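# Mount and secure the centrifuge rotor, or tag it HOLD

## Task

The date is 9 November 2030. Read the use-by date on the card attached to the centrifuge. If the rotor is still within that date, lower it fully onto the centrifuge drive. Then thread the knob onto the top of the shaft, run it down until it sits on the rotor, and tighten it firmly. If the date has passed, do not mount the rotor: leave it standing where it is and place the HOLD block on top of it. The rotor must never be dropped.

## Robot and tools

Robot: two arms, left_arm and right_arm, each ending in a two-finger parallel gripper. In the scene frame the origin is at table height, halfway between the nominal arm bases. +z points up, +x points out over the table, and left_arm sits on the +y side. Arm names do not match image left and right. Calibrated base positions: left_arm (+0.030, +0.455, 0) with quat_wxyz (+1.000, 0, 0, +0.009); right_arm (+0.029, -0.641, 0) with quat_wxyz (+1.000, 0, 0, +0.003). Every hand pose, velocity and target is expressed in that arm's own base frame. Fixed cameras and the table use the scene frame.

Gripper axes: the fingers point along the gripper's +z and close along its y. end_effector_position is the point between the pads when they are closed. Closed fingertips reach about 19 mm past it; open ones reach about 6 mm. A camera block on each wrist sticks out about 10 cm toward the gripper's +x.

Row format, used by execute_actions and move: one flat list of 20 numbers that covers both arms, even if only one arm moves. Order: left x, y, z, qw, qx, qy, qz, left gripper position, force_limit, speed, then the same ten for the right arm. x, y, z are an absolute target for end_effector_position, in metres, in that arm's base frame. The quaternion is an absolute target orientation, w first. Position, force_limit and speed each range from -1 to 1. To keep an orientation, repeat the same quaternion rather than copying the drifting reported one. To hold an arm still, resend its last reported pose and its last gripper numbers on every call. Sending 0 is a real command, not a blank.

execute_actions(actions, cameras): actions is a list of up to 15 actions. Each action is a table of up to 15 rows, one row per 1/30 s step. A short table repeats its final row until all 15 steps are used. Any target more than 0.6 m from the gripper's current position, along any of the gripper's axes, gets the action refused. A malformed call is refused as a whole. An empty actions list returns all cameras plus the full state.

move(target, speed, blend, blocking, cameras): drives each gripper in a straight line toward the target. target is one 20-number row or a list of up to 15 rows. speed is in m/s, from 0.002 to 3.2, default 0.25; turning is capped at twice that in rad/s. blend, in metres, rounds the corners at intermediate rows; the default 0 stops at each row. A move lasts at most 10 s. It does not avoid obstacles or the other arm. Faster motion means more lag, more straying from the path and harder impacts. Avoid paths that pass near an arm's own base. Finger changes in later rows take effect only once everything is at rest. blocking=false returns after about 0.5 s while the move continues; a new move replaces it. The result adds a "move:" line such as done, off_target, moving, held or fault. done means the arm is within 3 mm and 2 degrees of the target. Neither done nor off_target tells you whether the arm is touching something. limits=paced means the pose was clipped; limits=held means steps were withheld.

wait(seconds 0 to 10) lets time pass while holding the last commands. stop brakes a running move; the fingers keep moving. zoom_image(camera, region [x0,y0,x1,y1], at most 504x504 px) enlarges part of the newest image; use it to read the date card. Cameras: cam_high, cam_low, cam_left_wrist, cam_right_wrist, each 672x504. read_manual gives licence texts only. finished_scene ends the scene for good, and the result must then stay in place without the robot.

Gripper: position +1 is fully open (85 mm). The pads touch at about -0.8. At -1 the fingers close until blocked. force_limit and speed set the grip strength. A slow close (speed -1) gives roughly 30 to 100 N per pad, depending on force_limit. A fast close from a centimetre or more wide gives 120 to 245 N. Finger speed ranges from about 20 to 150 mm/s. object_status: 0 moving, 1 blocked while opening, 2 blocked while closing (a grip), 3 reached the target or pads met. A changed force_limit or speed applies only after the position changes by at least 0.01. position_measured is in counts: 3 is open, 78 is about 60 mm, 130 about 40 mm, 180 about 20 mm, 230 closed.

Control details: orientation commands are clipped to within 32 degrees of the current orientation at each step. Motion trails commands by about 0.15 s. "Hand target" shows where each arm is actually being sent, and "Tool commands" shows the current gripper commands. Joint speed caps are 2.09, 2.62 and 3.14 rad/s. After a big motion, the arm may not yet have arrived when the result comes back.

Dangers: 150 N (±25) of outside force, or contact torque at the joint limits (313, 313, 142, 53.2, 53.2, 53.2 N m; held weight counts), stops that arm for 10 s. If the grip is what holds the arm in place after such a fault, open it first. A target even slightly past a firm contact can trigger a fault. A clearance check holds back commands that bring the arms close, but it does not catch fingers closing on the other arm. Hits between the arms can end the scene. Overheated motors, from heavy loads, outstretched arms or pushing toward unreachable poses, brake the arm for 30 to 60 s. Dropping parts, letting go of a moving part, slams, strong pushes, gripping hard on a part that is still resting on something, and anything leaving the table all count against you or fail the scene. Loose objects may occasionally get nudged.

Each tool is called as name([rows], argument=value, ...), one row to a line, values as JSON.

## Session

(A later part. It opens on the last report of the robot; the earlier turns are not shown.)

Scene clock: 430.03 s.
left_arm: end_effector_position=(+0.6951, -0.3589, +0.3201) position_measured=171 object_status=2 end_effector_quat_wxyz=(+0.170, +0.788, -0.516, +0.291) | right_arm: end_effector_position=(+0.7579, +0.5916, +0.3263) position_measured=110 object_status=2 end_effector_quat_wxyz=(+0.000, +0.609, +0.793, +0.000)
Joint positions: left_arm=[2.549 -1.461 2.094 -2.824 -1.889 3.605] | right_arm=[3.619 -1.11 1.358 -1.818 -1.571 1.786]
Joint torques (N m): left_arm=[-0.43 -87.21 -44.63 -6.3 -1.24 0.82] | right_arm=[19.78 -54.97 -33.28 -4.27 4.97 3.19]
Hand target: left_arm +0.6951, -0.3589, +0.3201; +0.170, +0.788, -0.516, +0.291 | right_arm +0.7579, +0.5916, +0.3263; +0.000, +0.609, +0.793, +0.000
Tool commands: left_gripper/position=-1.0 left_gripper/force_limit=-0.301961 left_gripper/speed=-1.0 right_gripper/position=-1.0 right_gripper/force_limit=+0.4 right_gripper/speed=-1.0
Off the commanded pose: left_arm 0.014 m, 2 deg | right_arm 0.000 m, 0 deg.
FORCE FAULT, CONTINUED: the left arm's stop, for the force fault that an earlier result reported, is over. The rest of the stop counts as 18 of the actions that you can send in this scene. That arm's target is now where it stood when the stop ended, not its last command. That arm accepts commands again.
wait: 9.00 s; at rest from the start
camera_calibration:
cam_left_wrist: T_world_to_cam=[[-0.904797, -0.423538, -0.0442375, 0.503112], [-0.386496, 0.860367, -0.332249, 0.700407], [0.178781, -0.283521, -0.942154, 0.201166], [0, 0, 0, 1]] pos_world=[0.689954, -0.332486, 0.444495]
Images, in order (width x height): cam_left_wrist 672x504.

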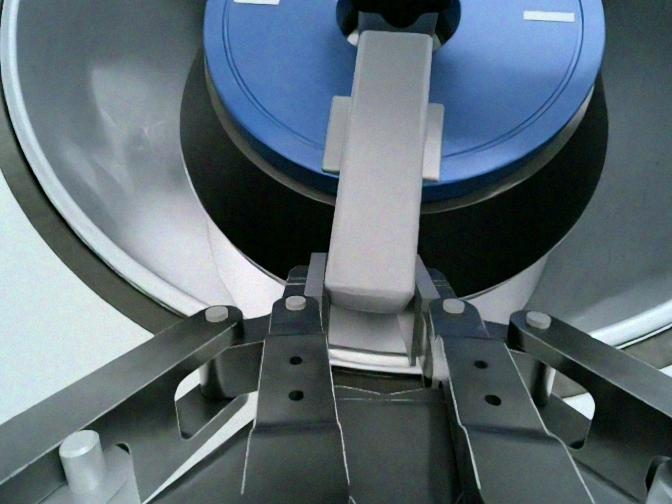

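move([
  [0.6951,-0.3589,0.3201,0.170,0.788,-0.516,0.291,-1,-0.3,-1,0.7579,0.5916,0.3263,0,0.61222,0.79069,0,-1,0.4,-1],
], speed=0.02)

wait(seconds=0.1)

Scene clock: 430.90 s.
left_arm: end_effector_position=(+0.6951, -0.3589, +0.3201) position_measured=171 object_status=2 end_effector_quat_wxyz=(+0.170, +0.788, -0.516, +0.291) | right_arm: end_effector_position=(+0.7579, +0.5916, +0.3263) position_measured=110 object_status=2 end_effector_quat_wxyz=(+0.000, +0.612, +0.791, +0.000)
Joint positions: left_arm=[2.549 -1.461 2.094 -2.824 -1.889 3.606] | right_arm=[3.619 -1.11 1.358 -1.818 -1.571 1.795]
Joint torques (N m): left_arm=[-19.99 -104.19 -40.64 -5.91 -2.92 2.53] | right_arm=[16.47 -50.33 -33.08 -4.11 5.47 10.84]
Hand target: left_arm +0.6951, -0.3589, +0.3201; +0.170, +0.788, -0.516, +0.291 | right_arm +0.7579, +0.5916, +0.3263; +0.000, +0.612, +0.791, +0.000
Off the commanded pose: left_arm 0.000 m, 0 deg | right_arm 0.000 m, 0 deg.
move: done

Scene clock: 431.00 s.
left_arm: end_effector_position=(+0.6951, -0.3589, +0.3201) position_measured=171 object_status=2 end_effector_quat_wxyz=(+0.170, +0.788, -0.516, +0.291) | right_arm: end_effector_position=(+0.7579, +0.5916, +0.3263) position_measured=110 object_status=2 end_effector_quat_wxyz=(+0.000, +0.612, +0.791, +0.000)
Joint positions: left_arm=[2.549 -1.461 2.094 -2.824 -1.889 3.606] | right_arm=[3.619 -1.11 1.358 -1.818 -1.571 1.795]
Joint torques (N m): left_arm=[-21.01 -107.77 -40.01 -5.56 -3.26 2.42] | right_arm=[15.42 -52.73 -32.39 -4.54 5.44 10.11]
Hand target: left_arm +0.6951, -0.3589, +0.3201; +0.170, +0.788, -0.516, +0.291 | right_arm +0.7579, +0.5916, +0.3263; +0.000, +0.612, +0.791, +0.000
Tool commands: left_gripper/position=-1.0 left_gripper/force_limit=-0.3 left_gripper/speed=-1.0 right_gripper/position=-1.0 right_gripper/force_limit=+0.4 right_gripper/speed=-1.0
Off the commanded pose: left_arm 0.000 m, 0 deg | right_arm 0.000 m, 0 deg.
wait: 0.10 s; no rest

move([
  [0.6951,-0.3589,0.3201,0.170,0.788,-0.516,0.291,-1,-0.3,-1,0.7579,0.5916,0.3263,0,0.60980,0.79256,0,-1,0.4,-1],
], speed=0.02)

wait(seconds=0.1)

Scene clock: 431.97 s.
left_arm: end_effector_position=(+0.6951, -0.3589, +0.3201) position_measured=171 object_status=2 end_effector_quat_wxyz=(+0.170, +0.788, -0.516, +0.291) | right_arm: end_effector_position=(+0.7579, +0.5916, +0.3263) position_measured=110 object_status=2 end_effector_quat_wxyz=(+0.000, +0.610, +0.793, +0.000)
Joint positions: left_arm=[2.549 -1.461 2.094 -2.824 -1.889 3.606] | right_arm=[3.619 -1.11 1.358 -1.818 -1.571 1.789]
Joint torques (N m): left_arm=[-19.6 -134.1 -32.97 -4.3 -5.14 2.47] | right_arm=[12.35 -51.47 -33.66 -4.4 5.11 2.44]
Hand target: left_arm +0.6951, -0.3589, +0.3201; +0.170, +0.788, -0.516, +0.291 | right_arm +0.7579, +0.5916, +0.3263; +0.000, +0.610, +0.793, +0.000
Off the commanded pose: left_arm 0.000 m, 0 deg | right_arm 0.000 m, 0 deg.
move: done

Scene clock: 432.07 s.
left_arm: end_effector_position=(+0.6951, -0.3589, +0.3201) position_measured=171 object_status=2 end_effector_quat_wxyz=(+0.170, +0.788, -0.516, +0.291) | right_arm: end_effector_position=(+0.7579, +0.5916, +0.3263) position_measured=110 object_status=2 end_effector_quat_wxyz=(+0.000, +0.610, +0.793, +0.000)
Joint positions: left_arm=[2.549 -1.461 2.094 -2.824 -1.889 3.606] | right_arm=[3.619 -1.11 1.358 -1.818 -1.571 1.789]
Joint torques (N m): left_arm=[-19.55 -133.82 -32.52 -4.06 -5.07 2.5] | right_arm=[15.52 -51.39 -32.81 -4.47 5.07 3.19]
Hand target: left_arm +0.6951, -0.3589, +0.3201; +0.170, +0.788, -0.516, +0.291 | right_arm +0.7579, +0.5916, +0.3263; +0.000, +0.610, +0.793, +0.000
Tool commands: left_gripper/position=-1.0 left_gripper/force_limit=-0.3 left_gripper/speed=-1.0 right_gripper/position=-1.0 right_gripper/force_limit=+0.4 right_gripper/speed=-1.0
Off the commanded pose: left_arm 0.000 m, 0 deg | right_arm 0.000 m, 0 deg.
wait: 0.10 s; no rest

move([
  [0.6951,-0.3589,0.3197,0.170,0.788,-0.516,0.291,-1,-0.3,-1,0.7579,0.5916,0.3263,0,0.60980,0.79256,0,-1,0.4,-1],
], speed=0.02)

wait(seconds=0.3)

Scene clock: 433.00 s.
left_arm: end_effector_position=(+0.6951, -0.3589, +0.3198) position_measured=171 object_status=2 end_effector_quat_wxyz=(+0.170, +0.788, -0.516, +0.291) | right_arm: end_effector_position=(+0.7579, +0.5916, +0.3263) position_measured=110 object_status=2 end_effector_quat_wxyz=(+0.000, +0.610, +0.793, +0.000)
Joint positions: left_arm=[2.549 -1.46 2.095 -2.825 -1.889 3.606] | right_arm=[3.619 -1.11 1.358 -1.818 -1.571 1.789]
Joint torques (N m): left_arm=[-15.25 -71.41 -20.86 -6.14 -4.55 2.39] | right_arm=[14.18 -49.27 -33.35 -4.42 4.76 2.92]
Hand target: left_arm +0.6951, -0.3589, +0.3197; +0.170, +0.788, -0.516, +0.291 | right_arm +0.7579, +0.5916, +0.3263; +0.000, +0.610, +0.793, +0.000
Off the commanded pose: left_arm 0.000 m, 0 deg | right_arm 0.000 m, 0 deg.
move: done

Scene clock: 433.30 s.
left_arm: end_effector_position=(+0.6951, -0.3589, +0.3197) position_measured=171 object_status=2 end_effector_quat_wxyz=(+0.170, +0.788, -0.516, +0.291) | right_arm: end_effector_position=(+0.7579, +0.5916, +0.3263) position_measured=110 object_status=2 end_effector_quat_wxyz=(+0.000, +0.610, +0.793, +0.000)
Joint positions: left_arm=[2.549 -1.46 2.095 -2.825 -1.889 3.606] | right_arm=[3.619 -1.11 1.358 -1.818 -1.571 1.789]
Joint torques (N m): left_arm=[-13.54 -67.96 -19.6 -5.02 -4.05 2.43] | right_arm=[13.99 -53.18 -33.6 -4.27 4.58 3.06]
Hand target: left_arm +0.6951, -0.3589, +0.3197; +0.170, +0.788, -0.516, +0.291 | right_arm +0.7579, +0.5916, +0.3263; +0.000, +0.610, +0.793, +0.000
Tool commands: left_gripper/position=-1.0 left_gripper/force_limit=-0.3 left_gripper/speed=-1.0 right_gripper/position=-1.0 right_gripper/force_limit=+0.4 right_gripper/speed=-1.0
Off the commanded pose: left_arm 0.000 m, 0 deg | right_arm 0.000 m, 0 deg.
wait: 0.30 s; at rest by 0.17 s

move([
  [0.6951,-0.3589,0.3199,0.170,0.788,-0.516,0.291,-1,-0.3,-1,0.7579,0.5916,0.3263,0,0.60980,0.79256,0,-1,0.4,-1],
], speed=0.02)

move([
  [0.6951,-0.3589,0.3199,0.170,0.788,-0.516,0.291,-1,-0.3,-1,0.7579,0.5916,0.3263,0,0.60980,0.79256,0,0.36,0.4,-1],
], speed=0.02)

wait(seconds=0.3)

Scene clock: 434.17 s.
left_arm: end_effector_position=(+0.6951, -0.3589, +0.3198) position_measured=171 object_status=2 end_effector_quat_wxyz=(+0.170, +0.788, -0.516, +0.291) | right_arm: end_effector_position=(+0.7579, +0.5916, +0.3263) position_measured=110 object_status=2 end_effector_quat_wxyz=(+0.000, +0.610, +0.793, +0.000)
Joint positions: left_arm=[2.549 -1.46 2.095 -2.825 -1.889 3.606] | right_arm=[3.619 -1.11 1.358 -1.818 -1.571 1.789]
Joint torques (N m): left_arm=[-8.63 -115.58 -37.47 2.92 -3.6 2.38] | right_arm=[10.68 -50.74 -33.02 -4.84 4.61 3.19]
Hand target: left_arm +0.6951, -0.3589, +0.3199; +0.170, +0.788, -0.516, +0.291 | right_arm +0.7579, +0.5916, +0.3263; +0.000, +0.610, +0.793, +0.000
Off the commanded pose: left_arm 0.000 m, 0 deg | right_arm 0.000 m, 0 deg.
move: done

Scene clock: 434.93 s.
left_arm: end_effector_position=(+0.6951, -0.3589, +0.3200) position_measured=171 object_status=2 end_effector_quat_wxyz=(+0.170, +0.788, -0.516, +0.291) | right_arm: end_effector_position=(+0.7579, +0.5916, +0.3262) position_measured=84 object_status=0 end_effector_quat_wxyz=(+0.000, +0.610, +0.793, +0.000)
Joint positions: left_arm=[2.549 -1.461 2.095 -2.825 -1.889 3.606] | right_arm=[3.619 -1.11 1.358 -1.818 -1.571 1.789]
Joint torques (N m): left_arm=[2.84 -47.8 -47.01 -9.91 5.37 2.29] | right_arm=[-1.99 -71.15 -51.97 -1.44 -2.4 2.11]
Hand target: left_arm +0.6951, -0.3589, +0.3199; +0.170, +0.788, -0.516, +0.291 | right_arm +0.7579, +0.5916, +0.3263; +0.000, +0.610, +0.793, +0.000
Off the commanded pose: left_arm 0.000 m, 0 deg | right_arm 0.000 m, 0 deg.
move: done

Scene clock: 435.23 s.
left_arm: end_effector_position=(+0.6951, -0.3589, +0.3199) position_measured=171 object_status=2 end_effector_quat_wxyz=(+0.170, +0.788, -0.516, +0.291) | right_arm: end_effector_position=(+0.7579, +0.5916, +0.3263) position_measured=84 object_status=3 end_effector_quat_wxyz=(+0.000, +0.610, +0.793, +0.000)
Joint positions: left_arm=[2.549 -1.46 2.095 -2.825 -1.889 3.606] | right_arm=[3.619 -1.11 1.358 -1.818 -1.571 1.789]
Joint torques (N m): left_arm=[8.62 -41.97 -51.14 -8.92 5.25 2.25] | right_arm=[-2.99 -75.32 -52.78 -0.9 -2.76 1.87]
Hand target: left_arm +0.6951, -0.3589, +0.3199; +0.170, +0.788, -0.516, +0.291 | right_arm +0.7579, +0.5916, +0.3263; +0.000, +0.610, +0.793, +0.000
Tool commands: left_gripper/position=-1.0 left_gripper/force_limit=-0.3 left_gripper/speed=-1.0 right_gripper/position=+0.36 right_gripper/force_limit=+0.4 right_gripper/speed=-1.0
Off the commanded pose: left_arm 0.000 m, 0 deg | right_arm 0.000 m, 0 deg.
wait: 0.30 s; at rest by 0.17 s

move([
  [0.6951,-0.3589,0.3199,0.170,0.788,-0.516,0.291,-1,-0.3,-1,0.7579,0.5916,0.350,0,0.60980,0.79256,0,0.36,0.4,-1],
  [0.6951,-0.3589,0.3199,0.170,0.788,-0.516,0.291,-1,-0.3,-1,0.751,0.573,0.471,0,0.60980,0.79256,0,0.36,0.4,-1],
], speed=[0.05,0.25], blend=[0.01,0], cameras=["cam_left_wrist","cam_right_wrist"])

Scene clock: 437.03 s.
left_arm: end_effector_position=(+0.6951, -0.3589, +0.3199) position_measured=171 object_status=2 end_effector_quat_wxyz=(+0.170, +0.788, -0.516, +0.291) | right_arm: end_effector_position=(+0.7510, +0.5730, +0.4708) position_measured=84 object_status=3 end_effector_quat_wxyz=(+0.000, +0.610, +0.793, +0.000)
Joint positions: left_arm=[2.549 -1.46 2.095 -2.825 -1.889 3.606] | right_arm=[3.604 -1.172 1.191 -1.59 -1.571 1.774]
Joint torques (N m): left_arm=[19.74 -40.54 -50.82 -4.19 4.72 1.86] | right_arm=[-15.56 -71.41 -53.24 -0.59 0.33 -3.44]
Hand target: left_arm +0.6951, -0.3589, +0.3199; +0.170, +0.788, -0.516, +0.291 | right_arm +0.7510, +0.5730, +0.4710; +0.000, +0.610, +0.793, +0.000
Off the commanded pose: left_arm 0.000 m, 0 deg | right_arm 0.000 m, 0 deg.
move: done
camera_calibration:
cam_left_wrist: T_world_to_cam=[[-0.904822, -0.423444, -0.0446465, 0.503202], [-0.386301, 0.860479, -0.332187, 0.700263], [0.17908, -0.283323, -0.942156, 0.200828], [0, 0, 0, 1]] pos_world=[0.689856, -0.332585, 0.444296]
cam_right_wrist: T_world_to_cam=[[0.969751, 0.244095, 0.00124954, -0.858839], [0.229889, -0.915008, 0.331529, 0.217067], [0.0820679, -0.321213, -0.943444, 0.692945], [0, 0, 0, 1]] pos_world=[0.72609, 0.63084, 0.582864]
Images, in order (width x height): cam_left_wrist 672x504, cam_right_wrist 672x504.

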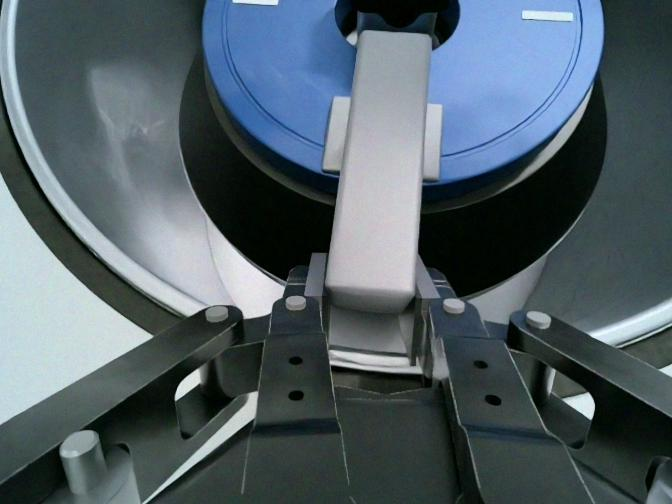

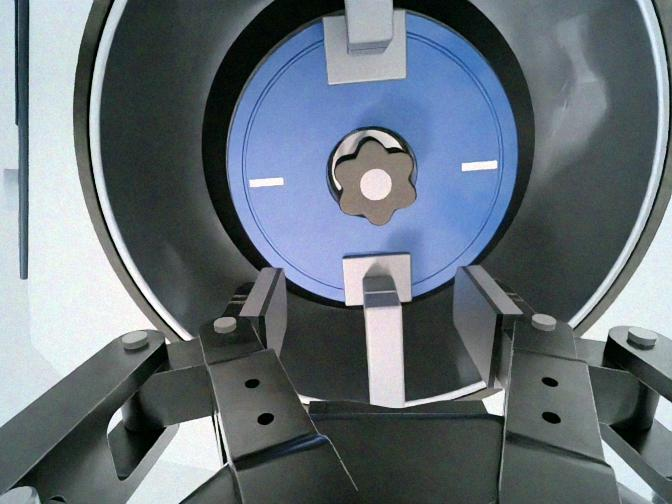

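move([
  [0.6951,-0.3589,0.3199,0.170,0.788,-0.516,0.291,0.3,-0.3,-1,0.751,0.573,0.471,0,0.60980,0.79256,0,0.36,0.4,-1],
], speed=0.05, cameras=["cam_left_wrist","cam_right_wrist"])

Scene clock: 439.00 s.
left_arm: end_effector_position=(+0.6951, -0.3590, +0.3200) position_measured=93 object_status=0 end_effector_quat_wxyz=(+0.170, +0.788, -0.516, +0.291) | right_arm: end_effector_position=(+0.7510, +0.5730, +0.4710) position_measured=84 object_status=3 end_effector_quat_wxyz=(+0.000, +0.610, +0.793, +0.000)
Joint positions: left_arm=[2.549 -1.46 2.094 -2.825 -1.889 3.606] | right_arm=[3.604 -1.172 1.191 -1.59 -1.571 1.774]
Joint torques (N m): left_arm=[28 -83.5 -24.77 -0.45 7.78 1.67] | right_arm=[-14.27 -72.3 -53.43 -1.19 -0.21 -3.45]
Hand target: left_arm +0.6951, -0.3589, +0.3199; +0.170, +0.788, -0.516, +0.291 | right_arm +0.7510, +0.5730, +0.4710; +0.000, +0.610, +0.793, +0.000
Off the commanded pose: left_arm 0.000 m, 0 deg | right_arm 0.000 m, 0 deg.
move: done
camera_calibration:
cam_left_wrist: T_world_to_cam=[[-0.904904, -0.42327, -0.0446276, 0.50327], [-0.386105, 0.860495, -0.332373, 0.700337], [0.179085, -0.283535, -0.942092, 0.200791], [0, 0, 0, 1]] pos_world=[0.689856, -0.332686, 0.444396]
cam_right_wrist: T_world_to_cam=[[0.969773, 0.244006, 0.00128127, -0.858818], [0.229794, -0.915031, 0.33153, 0.217084], [0.0820678, -0.321215, -0.943444, 0.693135], [0, 0, 0, 1]] pos_world=[0.72609, 0.63084, 0.583064]
Images, in order (width x height): cam_left_wrist 672x504, cam_right_wrist 672x504.

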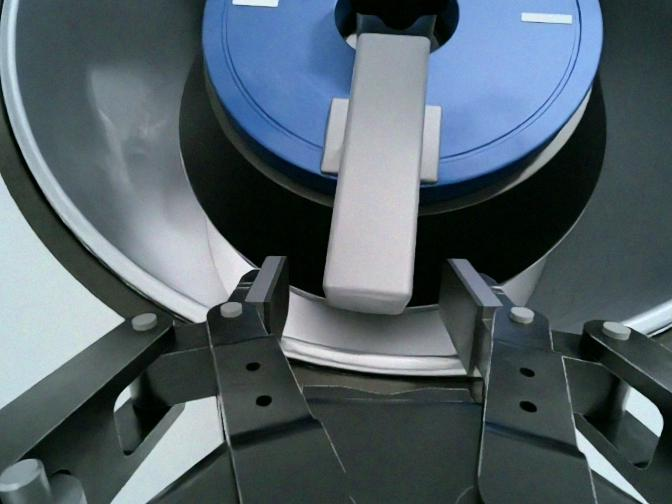

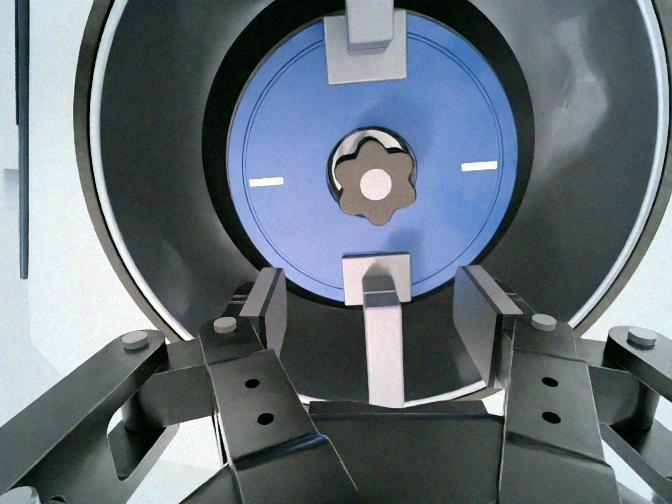

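move([
  [0.6696,-0.3078,0.3896,0.170,0.788,-0.516,0.291,0.3,-0.3,-1,0.751,0.573,0.471,0,0.60980,0.79256,0,0.36,0.4,-1],
], speed=0.12, cameras=["cam_left_wrist","cam_right_wrist","cam_low"])

zoom_image(camera="cam_right_wrist", region=[280, 100, 480, 260])

zoom_image(camera="cam_left_wrist", region=[200, 0, 500, 200])

Scene clock: 440.40 s.
left_arm: end_effector_position=(+0.6696, -0.3079, +0.3895) position_measured=93 object_status=1 end_effector_quat_wxyz=(+0.170, +0.788, -0.516, +0.291) | right_arm: end_effector_position=(+0.7510, +0.5730, +0.4710) position_measured=84 object_status=3 end_effector_quat_wxyz=(+0.000, +0.610, +0.793, +0.000)
Joint positions: left_arm=[2.597 -1.597 2.091 -2.671 -1.917 3.648] | right_arm=[3.604 -1.172 1.191 -1.59 -1.571 1.774]
Joint torques (N m): left_arm=[14.37 -95.83 -58.79 -2.09 -1.77 3.61] | right_arm=[-15.01 -71.2 -53.48 -0.89 -0.13 -3.19]
Hand target: left_arm +0.6696, -0.3078, +0.3896; +0.170, +0.788, -0.516, +0.291 | right_arm +0.7510, +0.5730, +0.4710; +0.000, +0.610, +0.793, +0.000
Off the commanded pose: left_arm 0.000 m, 0 deg | right_arm 0.000 m, 0 deg.
move: done
camera_calibration:
cam_left_wrist: T_world_to_cam=[[-0.904822, -0.423444, -0.0446465, 0.504922], [-0.386301, 0.860479, -0.332187, 0.669687], [0.17908, -0.283323, -0.942156, 0.2854], [0, 0, 0, 1]] pos_world=[0.664456, -0.281585, 0.513896]
cam_right_wrist: T_world_to_cam=[[0.969773, 0.244006, 0.00128127, -0.858818], [0.229794, -0.915031, 0.33153, 0.217084], [0.0820678, -0.321215, -0.943444, 0.693135], [0, 0, 0, 1]] pos_world=[0.72609, 0.63084, 0.583064]
Images, in order (width x height): cam_low 672x504, cam_left_wrist 672x504, cam_right_wrist 672x504.

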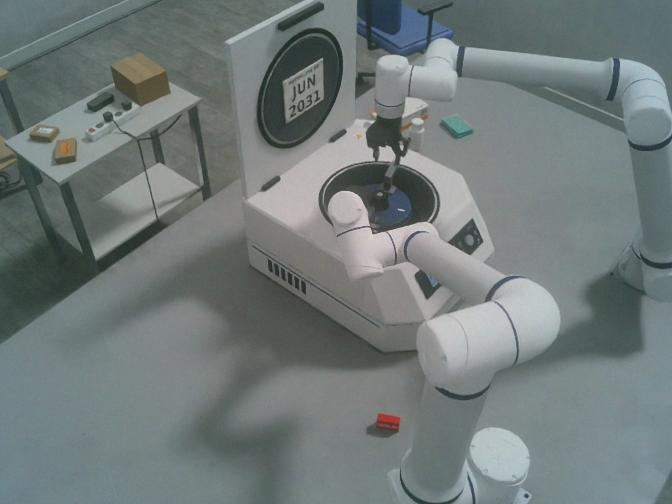

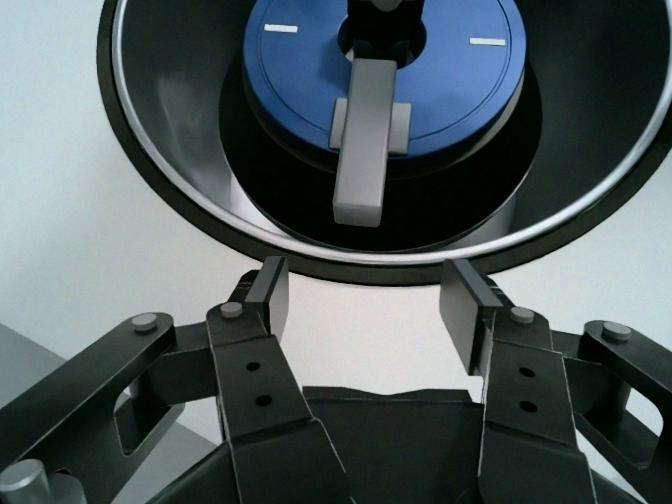

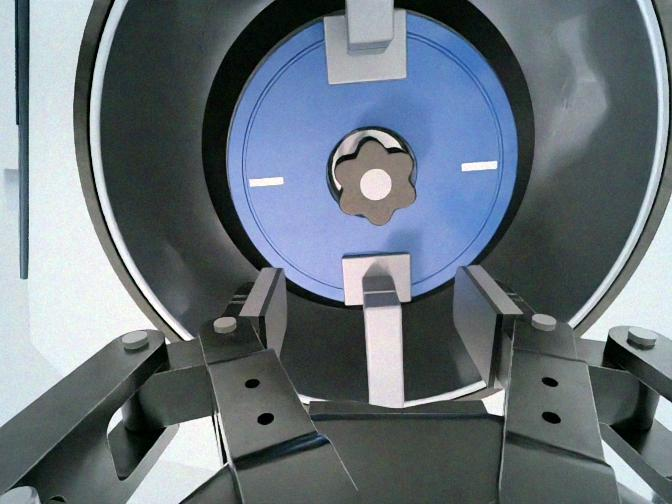

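Scaled by 2.520.

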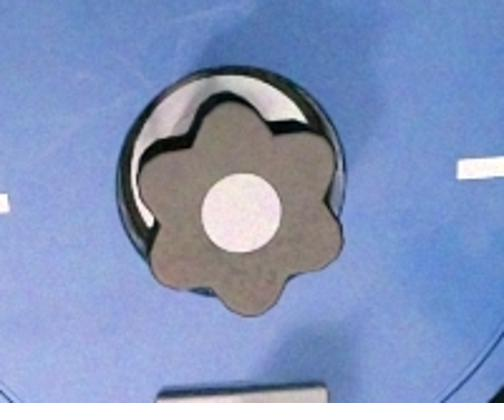

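Scaled by 1.680.

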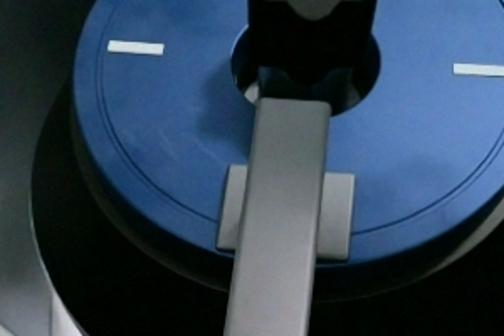

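finished_scene()

The scene is finished: the task was done.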